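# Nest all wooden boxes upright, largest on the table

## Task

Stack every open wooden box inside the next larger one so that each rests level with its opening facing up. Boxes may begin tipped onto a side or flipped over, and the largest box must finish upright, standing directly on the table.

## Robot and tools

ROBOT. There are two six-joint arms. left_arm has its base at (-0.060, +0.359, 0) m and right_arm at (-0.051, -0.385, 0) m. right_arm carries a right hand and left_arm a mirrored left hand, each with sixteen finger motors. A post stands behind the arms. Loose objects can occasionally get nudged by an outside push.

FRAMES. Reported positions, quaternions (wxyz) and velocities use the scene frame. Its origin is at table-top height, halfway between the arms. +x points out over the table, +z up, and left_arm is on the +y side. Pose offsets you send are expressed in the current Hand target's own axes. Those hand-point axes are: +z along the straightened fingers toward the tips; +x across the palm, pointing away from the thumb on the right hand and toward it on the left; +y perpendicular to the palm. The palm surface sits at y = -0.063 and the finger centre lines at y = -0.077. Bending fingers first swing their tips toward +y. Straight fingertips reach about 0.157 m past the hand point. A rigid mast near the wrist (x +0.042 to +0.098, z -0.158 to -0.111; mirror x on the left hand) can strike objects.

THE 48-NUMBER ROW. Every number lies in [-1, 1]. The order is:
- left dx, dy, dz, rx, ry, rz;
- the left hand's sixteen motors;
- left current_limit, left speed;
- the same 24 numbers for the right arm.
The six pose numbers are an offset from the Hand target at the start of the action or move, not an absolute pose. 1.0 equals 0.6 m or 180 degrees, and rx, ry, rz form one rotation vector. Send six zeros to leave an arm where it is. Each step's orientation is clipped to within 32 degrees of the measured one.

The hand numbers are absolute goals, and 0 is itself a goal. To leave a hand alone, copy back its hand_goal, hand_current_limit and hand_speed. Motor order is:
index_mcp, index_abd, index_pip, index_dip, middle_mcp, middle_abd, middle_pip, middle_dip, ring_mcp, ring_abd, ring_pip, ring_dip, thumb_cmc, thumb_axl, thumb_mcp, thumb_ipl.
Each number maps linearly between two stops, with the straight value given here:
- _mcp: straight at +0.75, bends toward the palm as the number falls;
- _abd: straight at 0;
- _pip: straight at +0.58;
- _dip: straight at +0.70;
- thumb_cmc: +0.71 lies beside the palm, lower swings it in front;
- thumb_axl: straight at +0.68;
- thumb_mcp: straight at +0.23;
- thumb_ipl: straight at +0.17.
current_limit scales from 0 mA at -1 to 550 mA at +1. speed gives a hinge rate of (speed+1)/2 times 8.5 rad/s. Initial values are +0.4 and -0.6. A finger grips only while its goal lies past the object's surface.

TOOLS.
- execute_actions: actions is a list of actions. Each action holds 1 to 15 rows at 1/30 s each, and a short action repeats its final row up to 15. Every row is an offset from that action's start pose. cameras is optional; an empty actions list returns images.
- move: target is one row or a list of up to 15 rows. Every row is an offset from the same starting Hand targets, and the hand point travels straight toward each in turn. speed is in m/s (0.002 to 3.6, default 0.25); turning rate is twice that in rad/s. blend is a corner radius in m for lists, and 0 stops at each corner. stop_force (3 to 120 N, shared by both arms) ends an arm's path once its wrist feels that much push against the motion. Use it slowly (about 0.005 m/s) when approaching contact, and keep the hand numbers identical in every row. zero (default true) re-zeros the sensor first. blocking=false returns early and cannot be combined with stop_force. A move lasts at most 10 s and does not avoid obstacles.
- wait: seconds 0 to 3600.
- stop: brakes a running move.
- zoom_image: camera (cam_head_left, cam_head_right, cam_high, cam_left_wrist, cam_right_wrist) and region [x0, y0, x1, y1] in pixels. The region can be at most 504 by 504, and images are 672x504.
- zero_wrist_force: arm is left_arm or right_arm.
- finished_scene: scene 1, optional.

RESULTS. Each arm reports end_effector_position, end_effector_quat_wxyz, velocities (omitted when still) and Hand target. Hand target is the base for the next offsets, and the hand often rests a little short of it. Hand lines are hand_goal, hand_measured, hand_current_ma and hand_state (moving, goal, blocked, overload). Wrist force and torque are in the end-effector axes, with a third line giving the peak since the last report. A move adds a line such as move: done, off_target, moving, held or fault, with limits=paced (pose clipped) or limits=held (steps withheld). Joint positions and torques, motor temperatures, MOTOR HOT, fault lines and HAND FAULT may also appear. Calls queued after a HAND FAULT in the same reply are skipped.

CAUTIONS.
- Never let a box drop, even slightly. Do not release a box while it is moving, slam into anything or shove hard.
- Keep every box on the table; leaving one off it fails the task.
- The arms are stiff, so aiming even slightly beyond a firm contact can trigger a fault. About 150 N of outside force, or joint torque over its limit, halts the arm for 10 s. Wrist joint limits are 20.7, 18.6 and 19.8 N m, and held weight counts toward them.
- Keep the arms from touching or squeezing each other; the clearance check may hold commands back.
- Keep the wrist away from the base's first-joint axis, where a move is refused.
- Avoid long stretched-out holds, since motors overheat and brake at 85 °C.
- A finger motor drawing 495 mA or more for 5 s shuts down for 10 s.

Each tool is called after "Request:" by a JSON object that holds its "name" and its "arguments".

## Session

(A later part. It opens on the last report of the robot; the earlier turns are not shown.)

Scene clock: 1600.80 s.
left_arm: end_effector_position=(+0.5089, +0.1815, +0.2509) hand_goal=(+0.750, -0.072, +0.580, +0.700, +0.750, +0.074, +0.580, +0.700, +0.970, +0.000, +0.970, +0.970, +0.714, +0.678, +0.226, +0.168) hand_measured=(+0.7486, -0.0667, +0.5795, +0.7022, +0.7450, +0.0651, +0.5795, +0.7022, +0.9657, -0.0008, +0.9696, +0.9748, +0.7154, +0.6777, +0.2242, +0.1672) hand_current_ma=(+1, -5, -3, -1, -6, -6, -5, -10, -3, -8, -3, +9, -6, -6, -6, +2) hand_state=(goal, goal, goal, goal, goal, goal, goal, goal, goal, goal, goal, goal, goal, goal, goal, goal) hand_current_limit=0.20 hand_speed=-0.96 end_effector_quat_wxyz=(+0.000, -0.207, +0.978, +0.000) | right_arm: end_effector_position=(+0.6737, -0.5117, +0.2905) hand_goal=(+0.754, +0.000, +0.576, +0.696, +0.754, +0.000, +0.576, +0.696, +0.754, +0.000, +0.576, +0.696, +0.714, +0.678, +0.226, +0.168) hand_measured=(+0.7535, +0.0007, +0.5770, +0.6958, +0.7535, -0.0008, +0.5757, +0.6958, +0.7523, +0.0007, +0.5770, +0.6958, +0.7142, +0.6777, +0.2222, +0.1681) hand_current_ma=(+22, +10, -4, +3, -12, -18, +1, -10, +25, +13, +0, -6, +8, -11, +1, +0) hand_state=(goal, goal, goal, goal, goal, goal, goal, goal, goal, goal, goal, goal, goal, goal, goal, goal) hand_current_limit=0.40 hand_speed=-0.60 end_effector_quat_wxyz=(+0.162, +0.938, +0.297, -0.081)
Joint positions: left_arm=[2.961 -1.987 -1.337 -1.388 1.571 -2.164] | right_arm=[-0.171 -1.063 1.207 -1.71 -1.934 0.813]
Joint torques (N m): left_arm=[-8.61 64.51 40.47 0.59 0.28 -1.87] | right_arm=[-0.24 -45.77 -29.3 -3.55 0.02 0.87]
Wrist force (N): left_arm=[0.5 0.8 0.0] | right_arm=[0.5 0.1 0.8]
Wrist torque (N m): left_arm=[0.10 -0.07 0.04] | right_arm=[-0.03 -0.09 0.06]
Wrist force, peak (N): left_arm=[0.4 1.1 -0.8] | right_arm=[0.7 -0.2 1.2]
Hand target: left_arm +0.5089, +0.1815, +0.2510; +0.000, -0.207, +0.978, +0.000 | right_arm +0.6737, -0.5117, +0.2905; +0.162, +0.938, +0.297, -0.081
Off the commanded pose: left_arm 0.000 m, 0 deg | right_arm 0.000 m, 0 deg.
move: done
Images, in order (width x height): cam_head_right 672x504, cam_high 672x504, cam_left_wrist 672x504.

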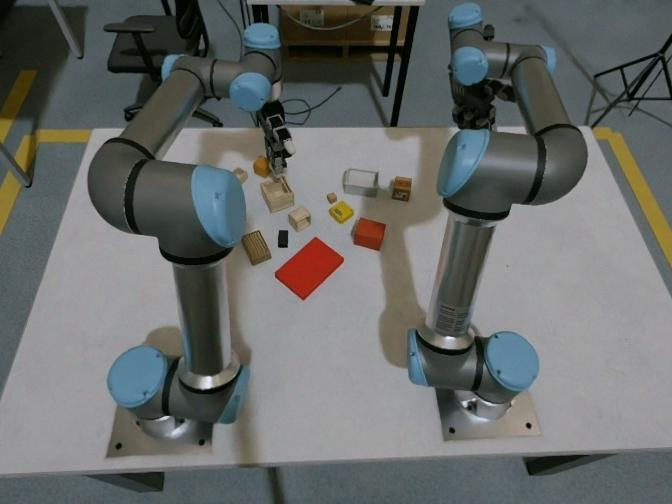

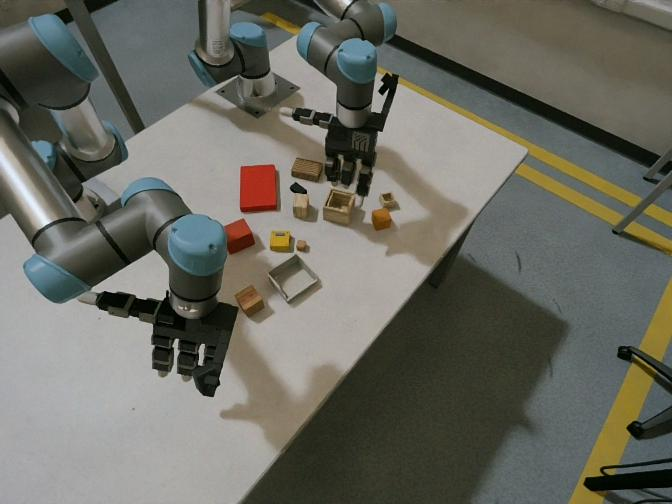

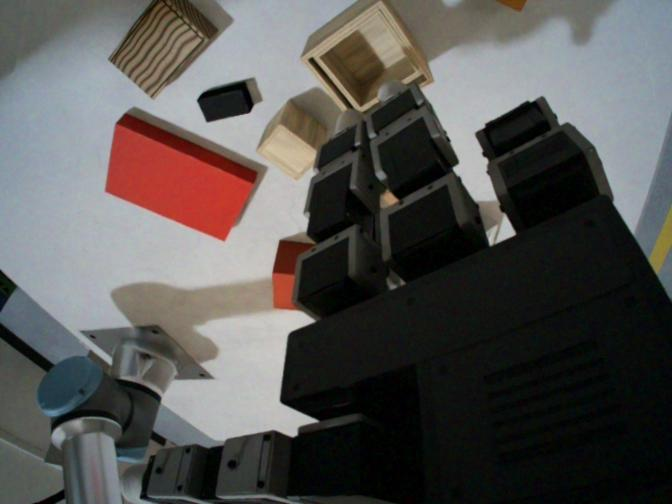

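Request:
{"name": "execute_actions", "arguments": {"actions": [[[0,0,-0.05,0,0,0,0.75,-0.15,0.58,0.70,0.75,0.15,0.40,0.90,0.97,0,0.97,0.97,0.714,0.678,0.226,0.168,-0.3,-0.9,0,0,0,0,0,0,0.754,0,0.576,0.696,0.754,0,0.576,0.696,0.754,0,0.576,0.696,0.714,0.678,0.226,0.168,0.4,-0.6]],[[0,0,0,0,0,0,0.75,-0.15,0.58,0.70,0.75,0.15,0.40,0.90,0.97,0,0.97,0.97,0.714,0.678,0.226,0.168,-0.3,-0.9,0,0,0,0,0,0,0.754,0,0.576,0.696,0.754,0,0.576,0.696,0.754,0,0.576,0.696,0.714,0.678,0.226,0.168,0.4,-0.6]],[[0,0,0,0,0,0,0.75,-0.15,0.58,0.70,0.75,0.15,0.40,0.90,0.97,0,0.97,0.97,0.714,0.678,0.226,0.168,-0.3,-0.9,0,0,0,0,0,0,0.754,0,0.576,0.696,0.754,0,0.576,0.696,0.754,0,0.576,0.696,0.714,0.678,0.226,0.168,0.4,-0.6]]], "cameras": ["cam_left_wrist","cam_high","cam_head_left"]}}

Request:
{"name": "zoom_image", "arguments": {"camera": "cam_left_wrist", "region": [100, 0, 600, 320]}}

Request:
{"name": "zoom_image", "arguments": {"camera": "cam_head_left", "region": [230, 120, 350, 240]}}

Request:
{"name": "zoom_image", "arguments": {"camera": "cam_high", "region": [290, 110, 400, 220]}}

Scene clock: 1771.93 s.
left_arm: end_effector_position=(+0.5089, +0.1814, +0.2810) hand_goal=(+0.750, -0.150, +0.580, +0.700, +0.750, +0.150, +0.400, +0.900, +0.970, +0.000, +0.970, +0.970, +0.714, +0.678, +0.226, +0.168) hand_measured=(+0.7426, -0.0799, +0.5782, +0.6971, +0.7535, +0.0798, +0.4076, +0.8984, +0.9645, -0.0023, +0.9709, +0.9735, +0.7167, +0.6777, +0.2222, +0.1672) hand_current_ma=(-7, +118, +5, -6, +8, -120, +5, -13, -14, -9, +0, +12, +1, +2, -5, -10) hand_state=(goal, blocked, goal, goal, goal, blocked, goal, goal, goal, goal, goal, goal, goal, goal, goal, goal) hand_current_limit=-0.30 hand_speed=-0.90 end_effector_quat_wxyz=(+0.000, -0.207, +0.978, +0.000) | right_arm: end_effector_position=(+0.6737, -0.5117, +0.2905) hand_goal=(+0.754, +0.000, +0.576, +0.696, +0.754, +0.000, +0.576, +0.696, +0.754, +0.000, +0.576, +0.696, +0.714, +0.678, +0.226, +0.168) hand_measured=(+0.7535, +0.0007, +0.5770, +0.6971, +0.7535, +0.0007, +0.5770, +0.6958, +0.7523, +0.0007, +0.5770, +0.6958, +0.7142, +0.6767, +0.2222, +0.1681) hand_current_ma=(+3, -15, -5, +16, -7, +1, +0, -4, +3, -4, -18, +21, +9, +10, -30, +2) hand_state=(goal, goal, goal, goal, goal, goal, goal, goal, goal, goal, goal, goal, goal, goal, goal, goal) hand_current_limit=0.40 hand_speed=-0.60 end_effector_quat_wxyz=(+0.162, +0.938, +0.297, -0.081)
Joint positions: left_arm=[2.961 -1.976 -1.275 -1.461 1.571 -2.164] | right_arm=[-0.171 -1.063 1.207 -1.71 -1.934 0.813]
Joint torques (N m): left_arm=[4.13 21.96 41.31 0.87 1.43 -1.85] | right_arm=[0.51 -45.98 -30.09 -3.34 0.15 0.74]
Wrist force (N): left_arm=[0.2 0.7 0.1] | right_arm=[0.5 0.1 1.0]
Wrist torque (N m): left_arm=[0.09 -0.01 0.01] | right_arm=[-0.06 -0.09 0.06]
Wrist force, peak (N): left_arm=[0.4 0.8 6.5] | right_arm=[0.8 0.0 1.3]
Hand target: left_arm +0.5089, +0.1814, +0.2810; +0.000, -0.207, +0.978, +0.000 | right_arm +0.6737, -0.5117, +0.2905; +0.162, +0.938, +0.297, -0.081
Off the commanded pose: left_arm 0.000 m, 0 deg | right_arm 0.000 m, 0 deg.
Images, in order (width x height): cam_head_left 672x504, cam_high 672x504, cam_left_wrist 672x504.

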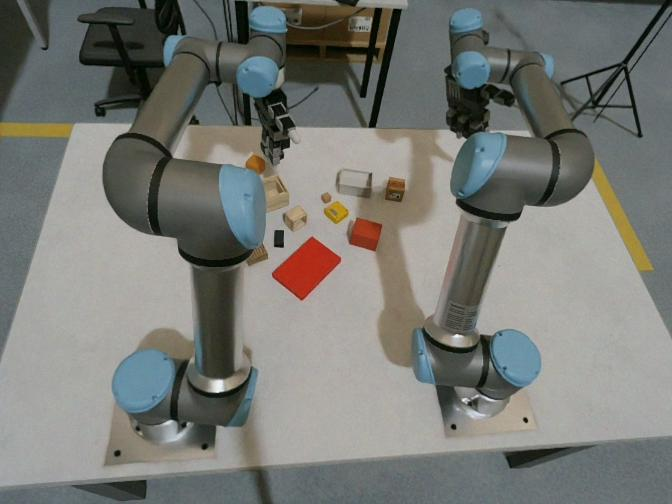

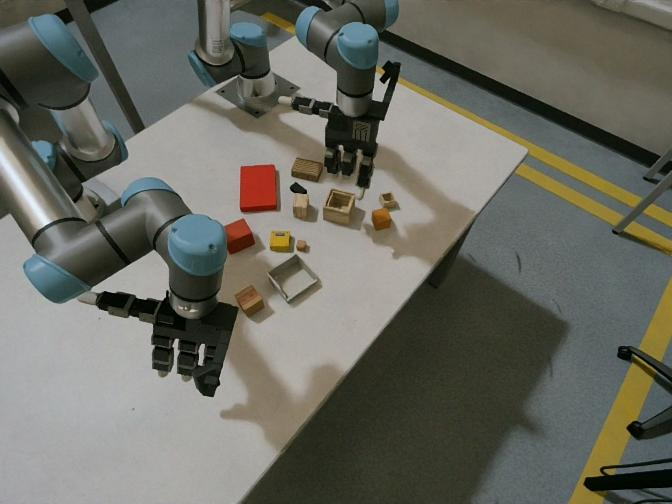

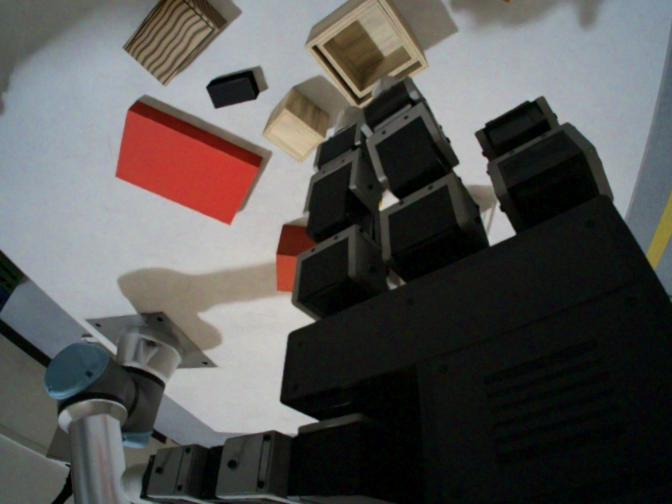

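Scaled by 1.008 from the camera's image (finer frame: 960x720).

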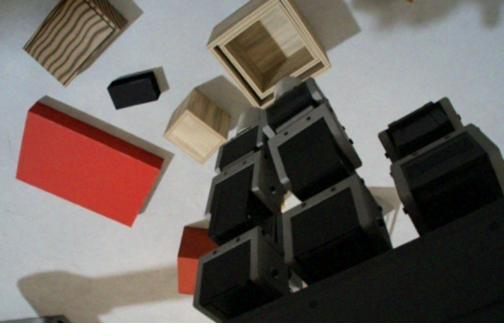

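Scaled by 4.200.

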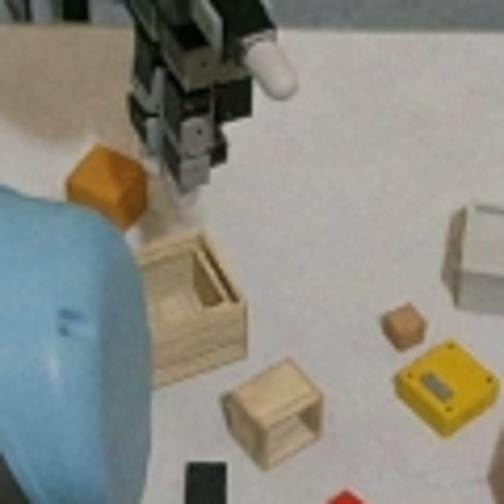

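Scaled by 4.582.

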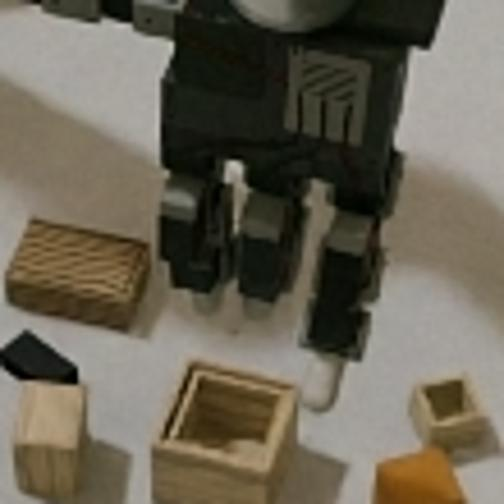

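Request:
{"name": "zoom_image", "arguments": {"camera": "cam_high", "region": [280, 180, 325, 225]}}

Request:
{"name": "zoom_image", "arguments": {"camera": "cam_left_wrist", "region": [230, 60, 360, 180]}}

Request:
{"name": "zoom_image", "arguments": {"camera": "cam_head_left", "region": [275, 195, 315, 240]}}

Scaled by 11.200.

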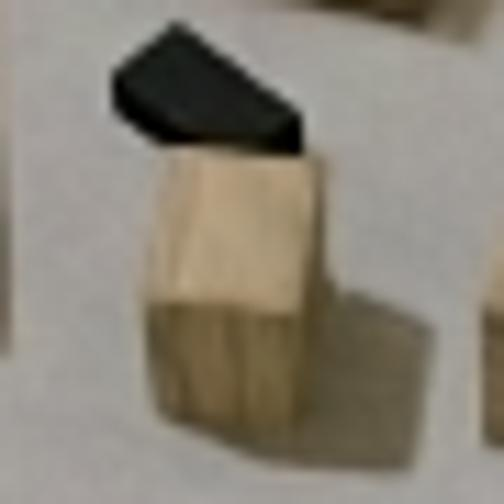

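Scaled by 3.877 from the camera's image (finer frame: 960x720).

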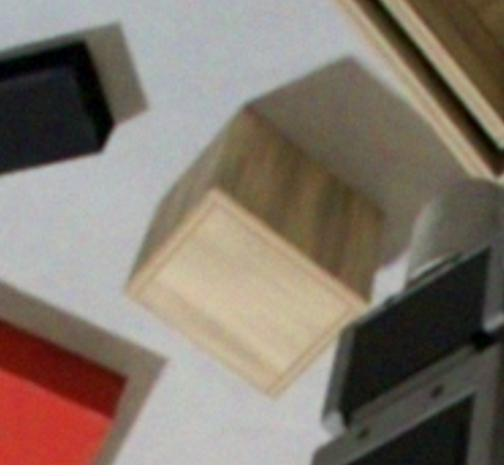

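Scaled by 11.200.

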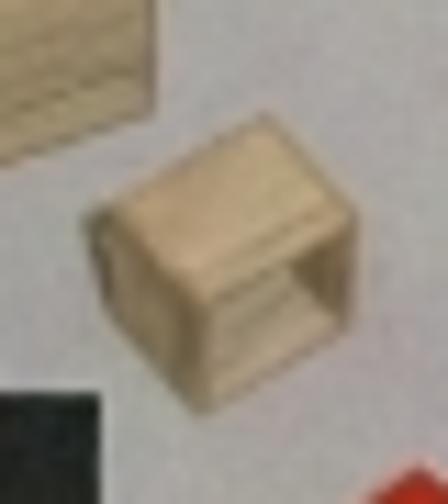

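Request:
{"name": "move", "arguments": {"target": [0.0535,-0.1048,0,0,0,0.422,0.75,0.0,0.58,0.70,-0.34,0,-0.30,0.26,0.75,0,0.58,0.70,0.714,0.678,0.226,0.168,0.3,-0.5,0,0,0,0,0,0,0.754,0,0.576,0.696,0.754,0,0.576,0.696,0.754,0,0.576,0.696,0.714,0.678,0.226,0.168,0.4,-0.6], "speed": 0.12, "cameras": ["cam_left_wrist","cam_high","cam_head_left","cam_head_right"]}}

Request:
{"name": "zoom_image", "arguments": {"camera": "cam_high", "region": [270, 130, 380, 240]}}

Request:
{"name": "zoom_image", "arguments": {"camera": "cam_head_left", "region": [245, 130, 345, 230]}}

Scene clock: 1965.43 s.
left_arm: end_effector_position=(+0.5051, +0.1110, +0.2809) hand_goal=(+0.750, +0.000, +0.580, +0.700, -0.340, +0.000, -0.300, +0.260, +0.750, +0.000, +0.580, +0.700, +0.714, +0.678, +0.226, +0.168) hand_measured=(+0.7426, +0.0051, +0.5782, +0.6971, -0.3247, -0.0037, -0.2968, +0.2575, +0.7438, -0.0023, +0.5757, +0.6983, +0.7154, +0.6767, +0.2222, +0.1672) hand_current_ma=(-7, +2, +6, -13, +31, -5, -2, -13, -12, -8, +0, +0, -2, -11, -6, +1) hand_state=(goal, goal, goal, goal, goal, goal, goal, goal, goal, goal, goal, goal, goal, goal, goal, goal) hand_current_limit=0.30 hand_speed=-0.50 end_effector_quat_wxyz=(+0.000, +0.438, +0.899, +0.000) | right_arm: end_effector_position=(+0.6737, -0.5117, +0.2905) hand_goal=(+0.754, +0.000, +0.576, +0.696, +0.754, +0.000, +0.576, +0.696, +0.754, +0.000, +0.576, +0.696, +0.714, +0.678, +0.226, +0.168) hand_measured=(+0.7535, -0.0008, +0.5770, +0.6958, +0.7535, +0.0007, +0.5770, +0.6971, +0.7535, +0.0007, +0.5770, +0.6958, +0.7142, +0.6767, +0.2222, +0.1681) hand_current_ma=(+3, +13, -12, +15, +2, -6, -12, +16, +11, +11, -8, -3, +17, -11, -15, -1) hand_state=(goal, goal, goal, goal, goal, goal, goal, goal, goal, goal, goal, goal, goal, goal, goal, goal) hand_current_limit=0.40 hand_speed=-0.60 end_effector_quat_wxyz=(+0.162, +0.938, +0.297, -0.081)
Joint positions: left_arm=[2.803 -1.811 -1.497 -1.404 1.571 -0.996] | right_arm=[-0.171 -1.063 1.207 -1.71 -1.934 0.813]
Joint torques (N m): left_arm=[-8.84 55.32 7.65 4.69 -1.56 1.56] | right_arm=[-0.54 -46.63 -29.72 -3.31 0.22 0.67]
Motor temperatures (°C): left_arm=[30 28 32 31 32 35] | right_arm=[29 29 29 35 36 32]
Wrist force (N): left_arm=[0.7 0.4 -0.1] | right_arm=[0.4 0.2 1.0]
Wrist torque (N m): left_arm=[0.15 -0.10 -0.04] | right_arm=[-0.05 -0.08 0.05]
Wrist force, peak (N): left_arm=[0.6 1.3 0.0] | right_arm=[1.0 -0.1 1.2]
Hand target: left_arm +0.5051, +0.1109, +0.2809; +0.000, +0.439, +0.899, +0.000 | right_arm +0.6737, -0.5117, +0.2905; +0.162, +0.938, +0.297, -0.081
Off the commanded pose: left_arm 0.000 m, 0 deg | right_arm 0.000 m, 0 deg.
move: done
Images, in order (width x height): cam_head_left 672x504, cam_head_right 672x504, cam_high 672x504, cam_left_wrist 672x504.

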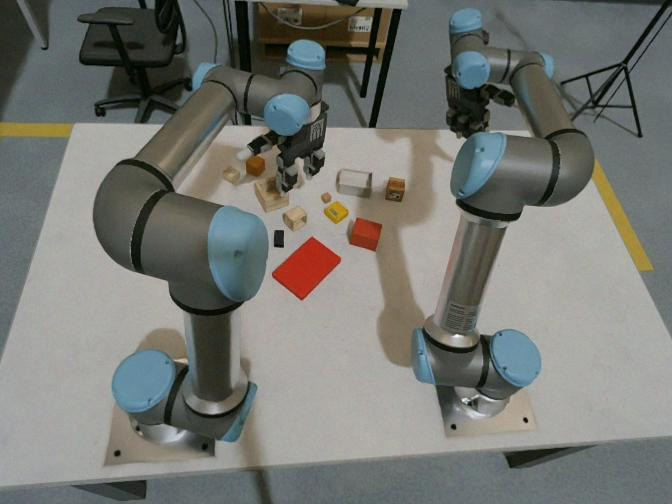

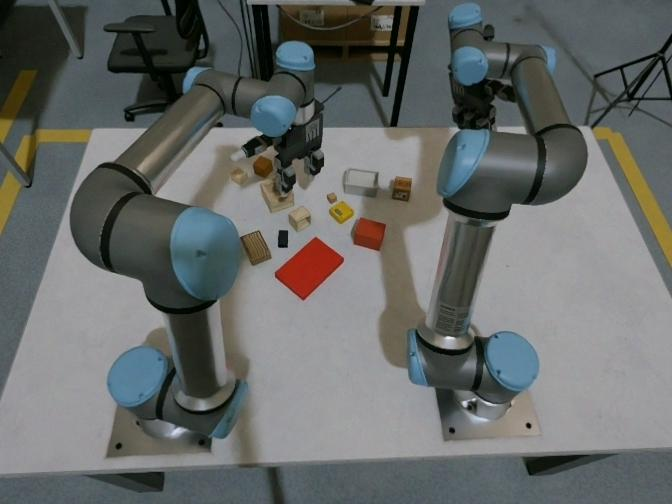

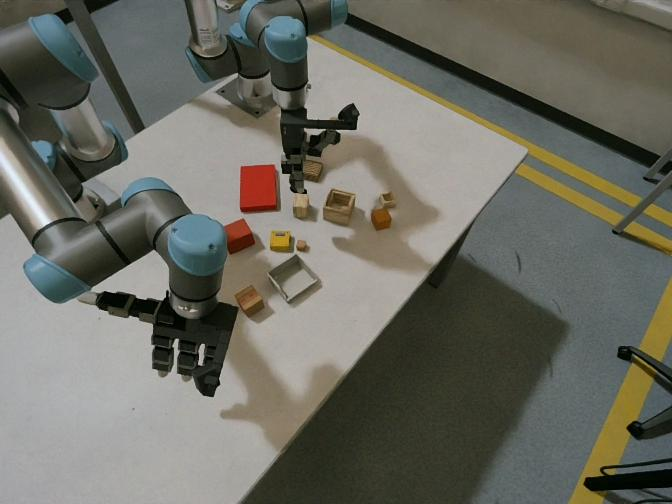

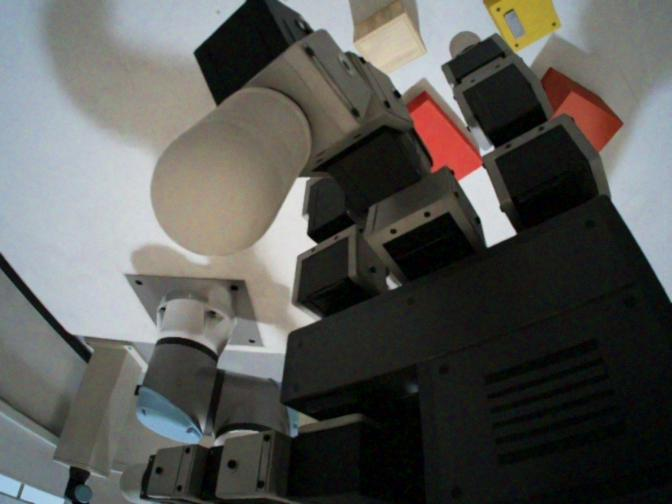

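Scaled by 4.582.

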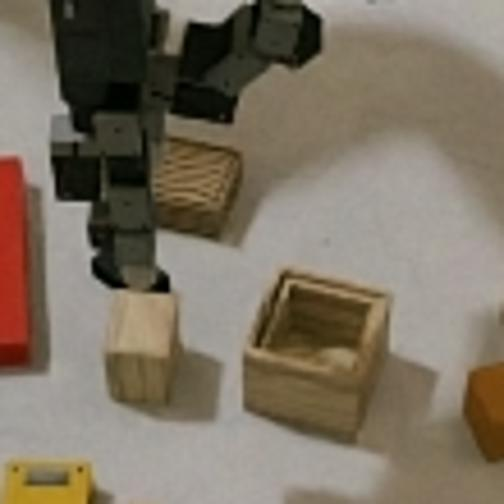

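Scaled by 5.040.

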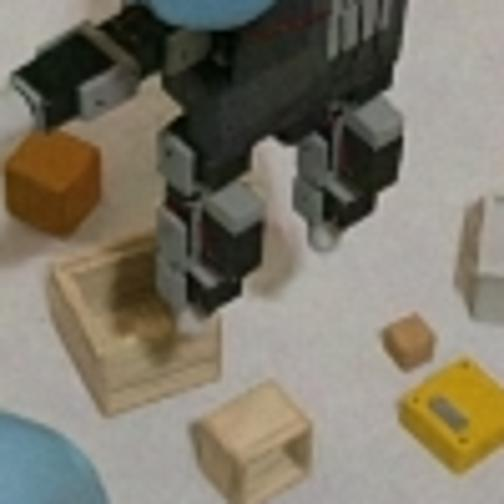

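Request:
{"name": "zoom_image", "arguments": {"camera": "cam_left_wrist", "region": [320, 0, 480, 110]}}

Scaled by 3.150 from the camera's image (finer frame: 960x720).

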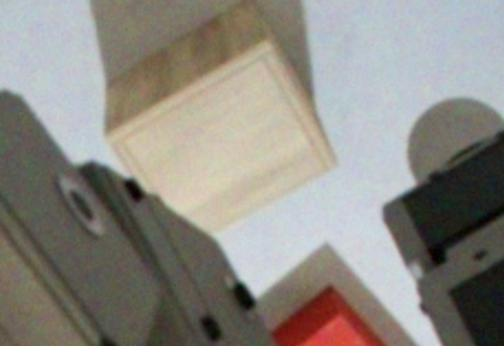

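Request:
{"name": "zoom_image", "arguments": {"camera": "cam_head_right", "region": [280, 195, 320, 240]}}

Request:
{"name": "zoom_image", "arguments": {"camera": "cam_head_left", "region": [278, 200, 313, 238]}}

Scaled by 11.200.

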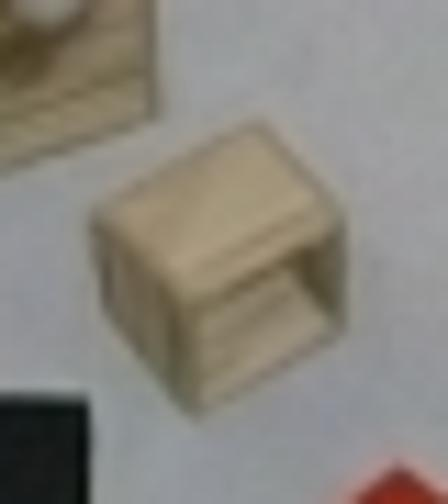

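Scaled by 13.263.

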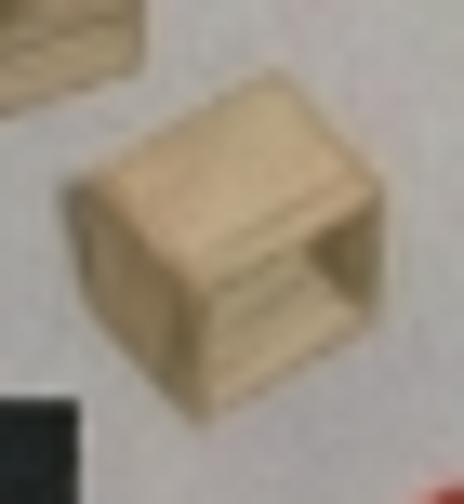

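Request:
{"name": "move", "arguments": {"target": [-0.001,-0.1907,0.0937,-0.2778,0,0,0.75,0.0,0.58,0.70,-0.34,0,-0.30,0.26,0.75,0,0.58,0.70,0.714,0.678,0.226,0.168,0.3,-0.5,0,0,0,0,0,0,0.754,0,0.576,0.696,0.754,0,0.576,0.696,0.754,0,0.576,0.696,0.714,0.678,0.226,0.168,0.4,-0.6], "speed": 0.1, "cameras": ["cam_left_wrist","cam_high","cam_head_left","cam_head_right"]}}

Request:
{"name": "zoom_image", "arguments": {"camera": "cam_high", "region": [250, 130, 360, 240]}}

Request:
{"name": "zoom_image", "arguments": {"camera": "cam_head_left", "region": [245, 150, 345, 250]}}

Request:
{"name": "zoom_image", "arguments": {"camera": "cam_head_right", "region": [245, 150, 345, 250]}}

Scene clock: 2019.07 s.
left_arm: end_effector_position=(+0.4153, +0.0401, +0.2246) hand_goal=(+0.750, +0.000, +0.580, +0.700, -0.340, +0.000, -0.300, +0.260, +0.750, +0.000, +0.580, +0.700, +0.714, +0.678, +0.226, +0.168) hand_measured=(+0.7547, -0.0023, +0.5834, +0.6971, -0.3247, -0.0052, -0.2981, +0.2562, +0.7547, -0.0052, +0.5821, +0.6996, +0.7192, +0.6767, +0.2212, +0.1681) hand_current_ma=(+16, -6, +3, -12, +38, +4, -1, -19, +16, -10, +5, +1, +4, -10, -6, -17) hand_state=(goal, goal, goal, goal, goal, goal, goal, goal, goal, goal, goal, goal, goal, goal, goal, goal) hand_current_limit=0.30 hand_speed=-0.50 end_effector_quat_wxyz=(+0.185, +0.397, +0.814, +0.380) | right_arm: end_effector_position=(+0.6737, -0.5117, +0.2905) hand_goal=(+0.754, +0.000, +0.576, +0.696, +0.754, +0.000, +0.576, +0.696, +0.754, +0.000, +0.576, +0.696, +0.714, +0.678, +0.226, +0.168) hand_measured=(+0.7535, +0.0007, +0.5757, +0.6971, +0.7535, +0.0007, +0.5770, +0.6958, +0.7535, -0.0008, +0.5757, +0.6958, +0.7142, +0.6777, +0.2222, +0.1681) hand_current_ma=(-2, +1, +7, +0, +4, -2, -8, +9, +12, +9, -4, -3, -1, +14, -23, -20) hand_state=(goal, goal, goal, goal, goal, goal, goal, goal, goal, goal, goal, goal, goal, goal, goal, goal) hand_current_limit=0.40 hand_speed=-0.60 end_effector_quat_wxyz=(+0.162, +0.938, +0.297, -0.081)
Joint positions: left_arm=[2.373 -1.969 -1.912 -0.661 2.432 -1.348] | right_arm=[-0.171 -1.063 1.207 -1.71 -1.934 0.813]
Joint torques (N m): left_arm=[-10.21 16.68 3.21 4.76 4.4 -1.9] | right_arm=[-0.76 -46.22 -29.9 -3.47 0.21 0.61]
Wrist force (N): left_arm=[1.0 0.0 0.1] | right_arm=[0.8 0.2 0.9]
Wrist torque (N m): left_arm=[-0.16 -0.16 0.19] | right_arm=[-0.03 -0.13 0.09]
Wrist force, peak (N): left_arm=[1.4 0.3 -0.1] | right_arm=[0.8 -0.1 1.4]
Hand target: left_arm +0.4153, +0.0401, +0.2246; +0.185, +0.397, +0.814, +0.380 | right_arm +0.6737, -0.5117, +0.2905; +0.162, +0.938, +0.297, -0.081
Off the commanded pose: left_arm 0.000 m, 0 deg | right_arm 0.000 m, 0 deg.
move: done
Images, in order (width x height): cam_head_left 672x504, cam_head_right 672x504, cam_high 672x504, cam_left_wrist 672x504.

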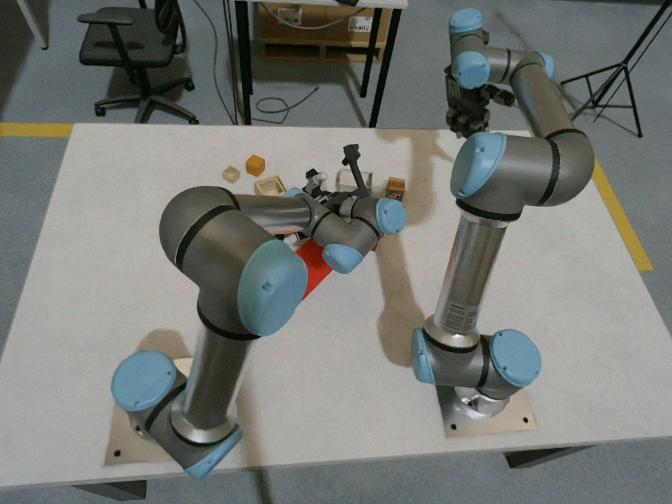

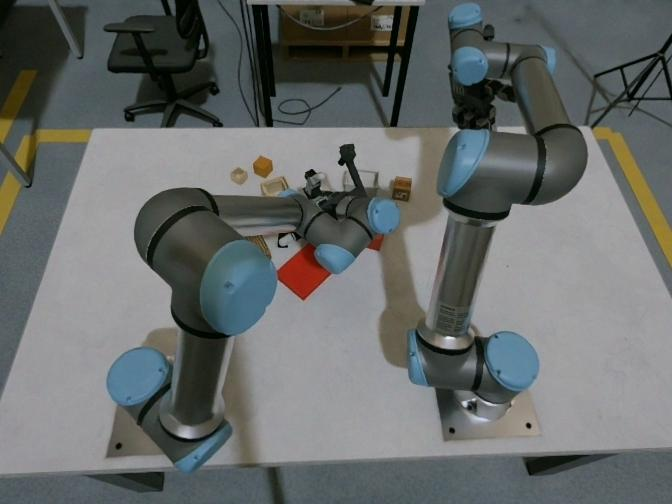

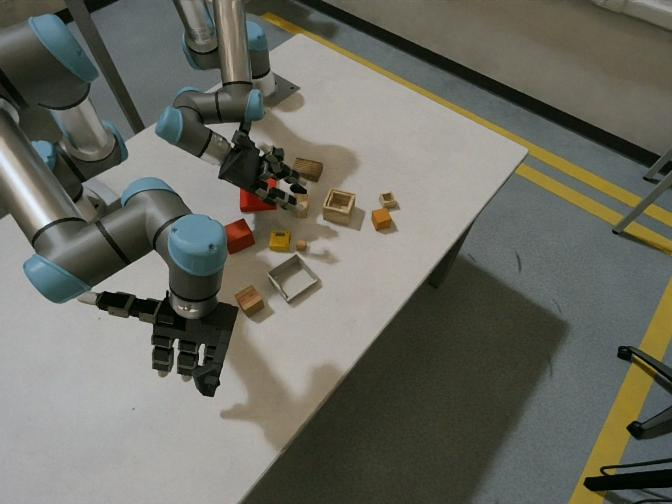

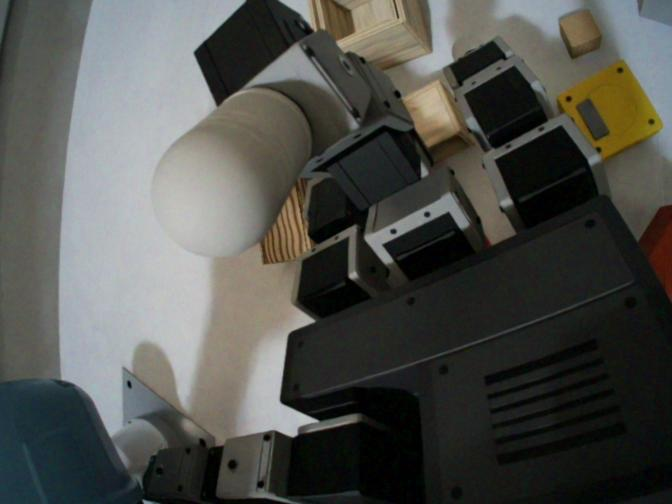

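Scaled by 4.582.

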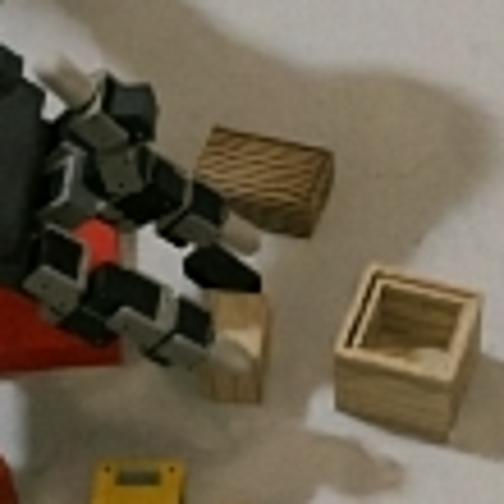

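Scaled by 5.040.

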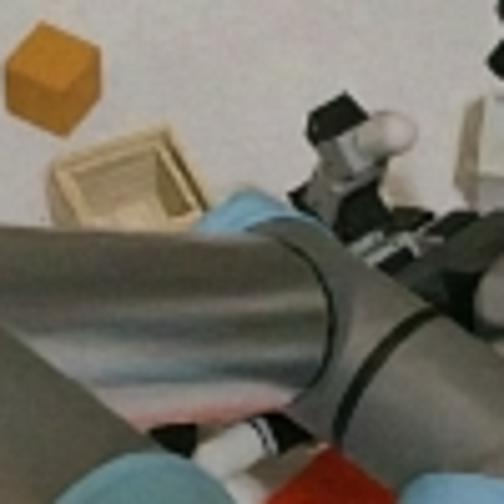

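Scaled by 5.040.

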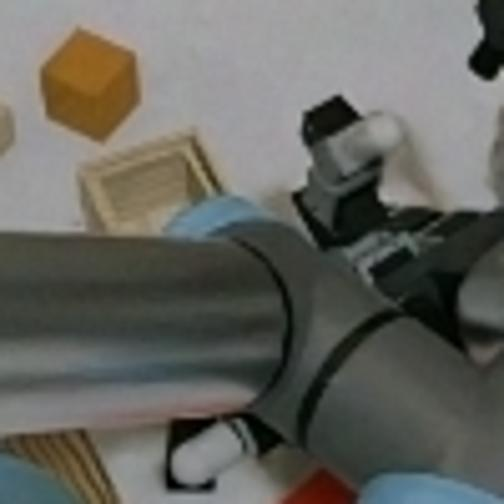

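Request:
{"name": "zoom_image", "arguments": {"camera": "cam_left_wrist", "region": [300, 0, 560, 195]}}

Request:
{"name": "zoom_image", "arguments": {"camera": "cam_high", "region": [280, 165, 330, 225]}}

Scaled by 1.938 from the camera's image (finer frame: 960x720).

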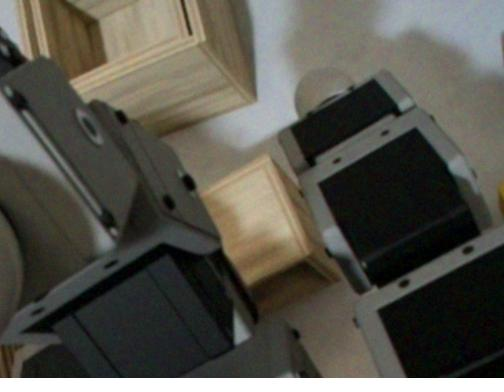

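Scaled by 8.400.

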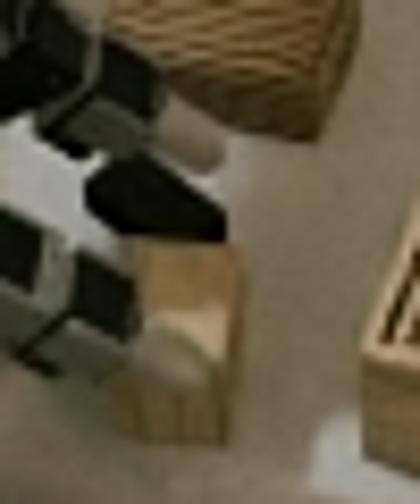

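Request:
{"name": "move", "arguments": {"target": [0,-0.0511,0.0428,0,0,0,0.75,0.0,0.58,0.70,-0.34,0,-0.30,0.26,0.75,0,0.58,0.70,0.714,0.678,0.226,0.168,0.3,-0.5,0,0,0,0,0,0,0.754,0,0.576,0.696,0.754,0,0.576,0.696,0.754,0,0.576,0.696,0.714,0.678,0.226,0.168,0.4,-0.6], "speed": 0.02, "stop_force": 3, "cameras": ["cam_left_wrist","cam_high"]}}

Request:
{"name": "zoom_image", "arguments": {"camera": "cam_left_wrist", "region": [340, 0, 520, 150]}}

Request:
{"name": "zoom_image", "arguments": {"camera": "cam_high", "region": [280, 170, 330, 230]}}

Scene clock: 2060.93 s.
left_arm: end_effector_position=(+0.4153, +0.0401, +0.1846) hand_goal=(+0.750, +0.000, +0.580, +0.700, -0.340, +0.000, -0.300, +0.260, +0.750, +0.000, +0.580, +0.700, +0.714, +0.678, +0.226, +0.168) hand_measured=(+0.7547, -0.0008, +0.5834, +0.6971, -0.3235, -0.0052, -0.2968, +0.2550, +0.7559, -0.0052, +0.5834, +0.6996, +0.7192, +0.6767, +0.2222, +0.1672) hand_current_ma=(+6, -6, +8, -6, +31, +12, -1, -14, +12, -6, -3, +5, -5, -12, -16, +2) hand_state=(goal, goal, goal, goal, goal, goal, goal, goal, goal, goal, goal, goal, goal, goal, goal, goal) hand_current_limit=0.30 hand_speed=-0.50 end_effector_quat_wxyz=(+0.185, +0.397, +0.814, +0.380) | right_arm: end_effector_position=(+0.6737, -0.5117, +0.2905) hand_goal=(+0.754, +0.000, +0.576, +0.696, +0.754, +0.000, +0.576, +0.696, +0.754, +0.000, +0.576, +0.696, +0.714, +0.678, +0.226, +0.168) hand_measured=(+0.7535, +0.0007, +0.5770, +0.6958, +0.7535, +0.0007, +0.5757, +0.6958, +0.7523, +0.0007, +0.5757, +0.6958, +0.7142, +0.6767, +0.2222, +0.1672) hand_current_ma=(+4, +11, -10, +19, +9, -3, +11, +4, +6, +6, +3, -3, +1, -9, -15, +16) hand_state=(goal, goal, goal, goal, goal, goal, goal, goal, goal, goal, goal, goal, goal, goal, goal, goal) hand_current_limit=0.40 hand_speed=-0.60 end_effector_quat_wxyz=(+0.162, +0.938, +0.297, -0.081)
Joint positions: left_arm=[2.373 -2.04 -1.94 -0.562 2.432 -1.348] | right_arm=[-0.171 -1.063 1.207 -1.71 -1.934 0.813]
Joint torques (N m): left_arm=[-8.55 17.96 2.76 4.92 1.77 1.71] | right_arm=[0.95 -46.5 -30.97 -3.56 -0.08 0.91]
Wrist force (N): left_arm=[1.0 -0.2 0.2] | right_arm=[0.8 -0.1 1.3]
Wrist torque (N m): left_arm=[-0.19 -0.15 0.20] | right_arm=[-0.11 -0.14 0.08]
Wrist force, peak (N): left_arm=[1.5 -0.6 0.2] | right_arm=[0.9 0.1 1.4]
Hand target: left_arm +0.4153, +0.0401, +0.1846; +0.185, +0.397, +0.814, +0.380 | right_arm +0.6737, -0.5117, +0.2905; +0.162, +0.938, +0.297, -0.081
Off the commanded pose: left_arm 0.000 m, 0 deg | right_arm 0.000 m, 0 deg.
move: done
Images, in order (width x height): cam_high 672x504, cam_left_wrist 672x504.

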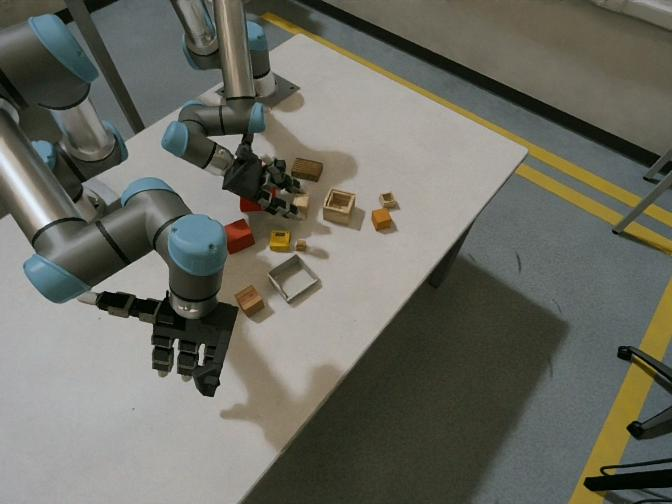

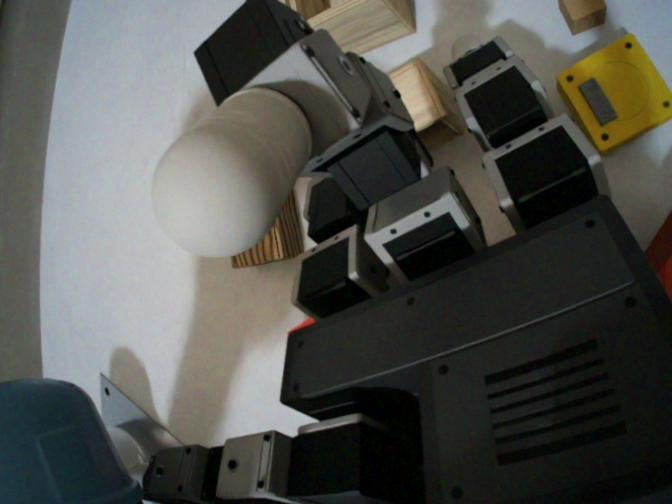

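Scaled by 2.800 from the camera's image (finer frame: 960x720).

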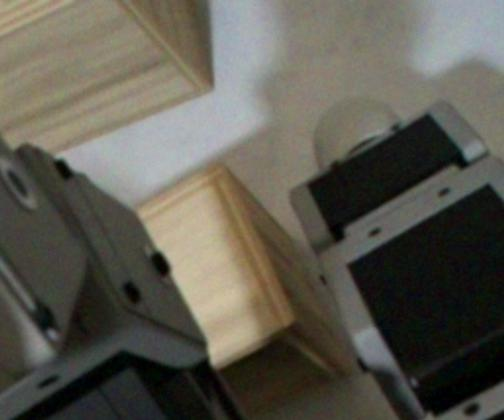

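Scaled by 8.400.

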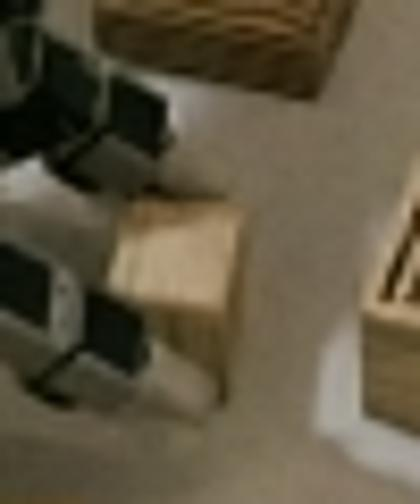

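Request:
{"name": "move", "arguments": {"target": [0.0025,-0.0298,0.0163,0,0,0,0.75,0.0,0.58,0.70,-0.34,0,-0.30,0.26,0.75,0,0.58,0.70,0.714,0.678,0.226,0.168,0.3,-0.5,0,0,0,0,0,0,0.754,0,0.576,0.696,0.754,0,0.576,0.696,0.754,0,0.576,0.696,0.714,0.678,0.226,0.168,0.4,-0.6], "speed": 0.015, "stop_force": 3, "cameras": ["cam_left_wrist","cam_high"]}}

Request:
{"name": "zoom_image", "arguments": {"camera": "cam_left_wrist", "region": [340, 0, 520, 150]}}

Request:
{"name": "zoom_image", "arguments": {"camera": "cam_high", "region": [280, 170, 330, 230]}}

Scene clock: 2084.53 s.
left_arm: end_effector_position=(+0.4144, +0.0398, +0.1802) hand_goal=(+0.750, +0.000, +0.580, +0.700, -0.340, +0.000, -0.300, +0.260, +0.750, +0.000, +0.580, +0.700, +0.714, +0.678, +0.226, +0.168) hand_measured=(+0.7354, -0.0052, +0.5718, +0.6971, -0.3247, -0.0052, -0.2968, +0.2550, +0.7559, -0.0037, +0.5821, +0.6996, +0.7192, +0.6777, +0.2212, +0.1672) hand_current_ma=(-39, -6, -15, -12, +37, -5, -3, -21, +15, -15, +8, -6, +1, -7, -5, -11) hand_state=(goal, goal, goal, goal, goal, goal, goal, goal, goal, goal, goal, goal, goal, goal, goal, goal) hand_current_limit=0.30 hand_speed=-0.50 end_effector_quat_wxyz=(+0.185, +0.397, +0.814, +0.380) | right_arm: end_effector_position=(+0.6737, -0.5117, +0.2905) hand_goal=(+0.754, +0.000, +0.576, +0.696, +0.754, +0.000, +0.576, +0.696, +0.754, +0.000, +0.576, +0.696, +0.714, +0.678, +0.226, +0.168) hand_measured=(+0.7523, +0.0007, +0.5770, +0.6958, +0.7523, +0.0007, +0.5770, +0.6958, +0.7535, +0.0007, +0.5770, +0.6958, +0.7142, +0.6777, +0.2232, +0.1672) hand_current_ma=(+7, +12, -9, +7, -2, -7, +0, -9, +4, +1, +1, +9, +14, -1, -18, +16) hand_state=(goal, goal, goal, goal, goal, goal, goal, goal, goal, goal, goal, goal, goal, goal, goal, goal) hand_current_limit=0.40 hand_speed=-0.60 end_effector_quat_wxyz=(+0.162, +0.938, +0.297, -0.081)
Joint positions: left_arm=[2.372 -2.048 -1.943 -0.553 2.432 -1.35] | right_arm=[-0.171 -1.063 1.207 -1.71 -1.934 0.813]
Joint torques (N m): left_arm=[5.61 58.06 33.4 0.98 1.54 1.53] | right_arm=[-1.03 -46.62 -29.68 -3.63 0.12 0.85]
Wrist force (N): left_arm=[1.1 0.7 -0.3] | right_arm=[0.6 0.3 0.9]
Wrist torque (N m): left_arm=[-0.18 -0.17 0.21] | right_arm=[-0.02 -0.10 0.07]
Wrist force, peak (N): left_arm=[1.8 2.0 -2.1] | right_arm=[1.2 -0.1 1.1]
Hand target: left_arm +0.4144, +0.0398, +0.1802; +0.185, +0.397, +0.814, +0.380 (not the last commanded pose) | right_arm +0.6737, -0.5117, +0.2905; +0.162, +0.938, +0.297, -0.081
Off the commanded pose: left_arm 0.016 m, 0 deg | right_arm 0.000 m, 0 deg.
move: contact (left_arm)
Images, in order (width x height): cam_high 672x504, cam_left_wrist 672x504.

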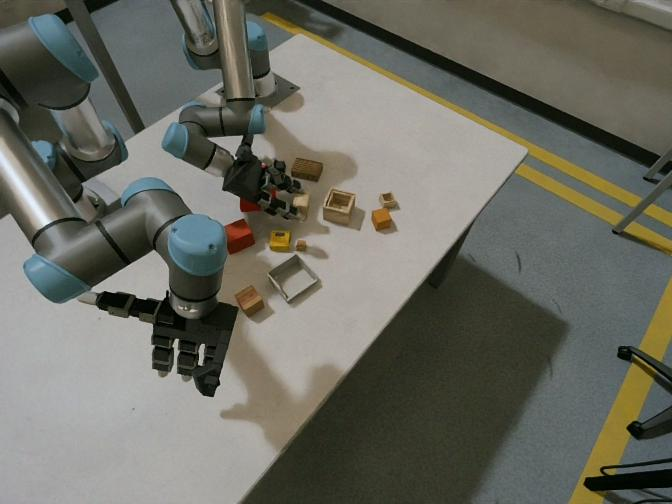

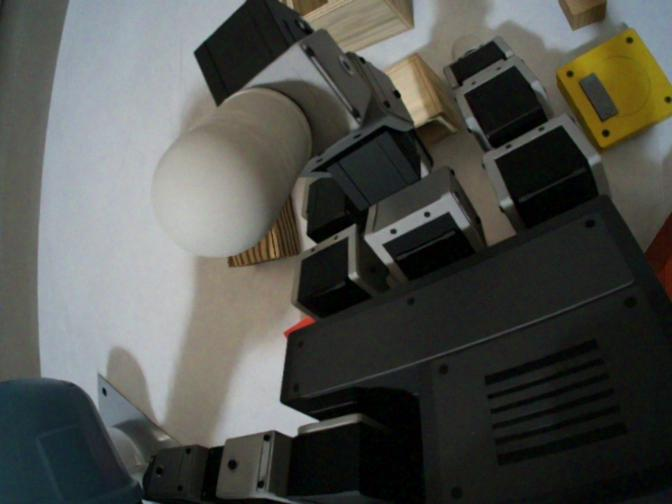

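Scaled by 2.800 from the camera's image (finer frame: 960x720).

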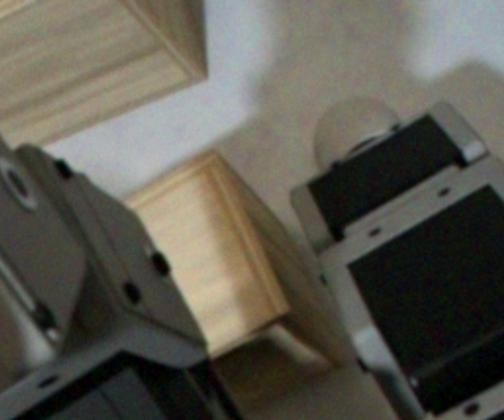

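Scaled by 8.400.

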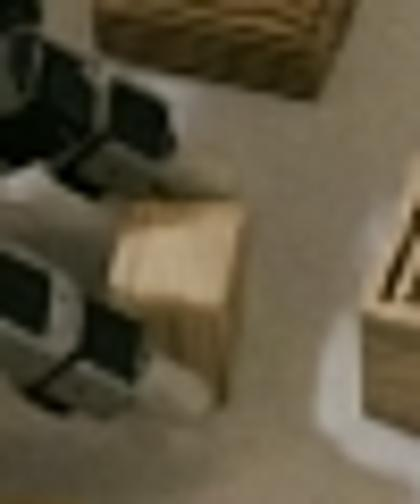

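Request:
{"name": "move", "arguments": {"target": [0,0.064,-0.0536,0,0,0,0.75,0.0,0.58,0.70,-0.34,0,-0.30,0.26,0.75,0,0.58,0.70,0.714,0.678,0.226,0.168,0.3,-0.5,0,0,0,0,0,0,0.754,0,0.576,0.696,0.754,0,0.576,0.696,0.754,0,0.576,0.696,0.714,0.678,0.226,0.168,0.4,-0.6], "speed": 0.04, "cameras": ["cam_left_wrist","cam_high"]}}

Request:
{"name": "zoom_image", "arguments": {"camera": "cam_high", "region": [280, 160, 330, 230]}}

Scene clock: 2126.30 s.
left_arm: end_effector_position=(+0.4144, +0.0398, +0.2303) hand_goal=(+0.750, +0.000, +0.580, +0.700, -0.340, +0.000, -0.300, +0.260, +0.750, +0.000, +0.580, +0.700, +0.714, +0.678, +0.226, +0.168) hand_measured=(+0.7547, -0.0052, +0.5795, +0.7022, -0.3247, -0.0052, -0.2981, +0.2562, +0.7559, -0.0037, +0.5821, +0.6996, +0.7192, +0.6777, +0.2222, +0.1681) hand_current_ma=(+1, -14, +5, +1, +44, -3, -5, -14, +21, +1, +11, -11, +6, -12, -11, -3) hand_state=(goal, goal, goal, goal, goal, goal, goal, goal, goal, goal, goal, goal, goal, goal, goal, goal) hand_current_limit=0.30 hand_speed=-0.50 end_effector_quat_wxyz=(+0.185, +0.397, +0.814, +0.380) | right_arm: end_effector_position=(+0.6737, -0.5117, +0.2905) hand_goal=(+0.754, +0.000, +0.576, +0.696, +0.754, +0.000, +0.576, +0.696, +0.754, +0.000, +0.576, +0.696, +0.714, +0.678, +0.226, +0.168) hand_measured=(+0.7535, -0.0008, +0.5770, +0.6971, +0.7535, +0.0007, +0.5757, +0.6971, +0.7535, +0.0007, +0.5770, +0.6958, +0.7154, +0.6777, +0.2222, +0.1681) hand_current_ma=(+20, -12, +7, +4, +2, -10, +1, -11, +22, -14, -4, +13, +8, +2, -14, -26) hand_state=(goal, goal, goal, goal, goal, goal, goal, goal, goal, goal, goal, goal, goal, goal, goal, goal) hand_current_limit=0.40 hand_speed=-0.60 end_effector_quat_wxyz=(+0.162, +0.938, +0.297, -0.081)
Joint positions: left_arm=[2.372 -1.959 -1.909 -0.676 2.432 -1.35] | right_arm=[-0.171 -1.063 1.207 -1.71 -1.934 0.813]
Joint torques (N m): left_arm=[3.91 55.05 36.1 1.21 2.86 -1.7] | right_arm=[0.65 -47 -28.67 -3.41 0.2 0.69]
Wrist force (N): left_arm=[1.5 -0.3 0.0] | right_arm=[0.6 -0.2 0.9]
Wrist torque (N m): left_arm=[-0.18 -0.21 0.23] | right_arm=[-0.09 -0.10 0.06]
Wrist force, peak (N): left_arm=[1.2 1.1 -0.5] | right_arm=[1.0 0.0 1.3]
Hand target: left_arm +0.4144, +0.0398, +0.2303; +0.185, +0.397, +0.814, +0.380 | right_arm +0.6737, -0.5117, +0.2905; +0.162, +0.938, +0.297, -0.081
Off the commanded pose: left_arm 0.000 m, 0 deg | right_arm 0.000 m, 0 deg.
move: done
Images, in order (width x height): cam_high 672x504, cam_left_wrist 672x504.

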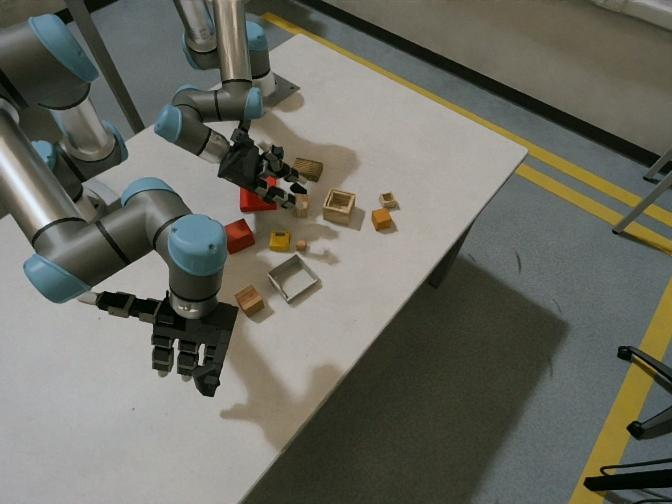

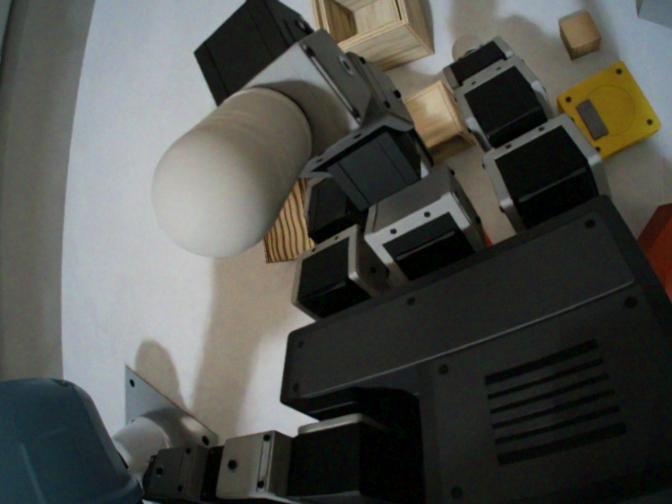

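Scaled by 7.200.

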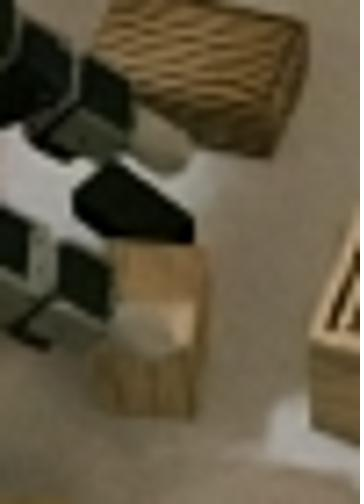

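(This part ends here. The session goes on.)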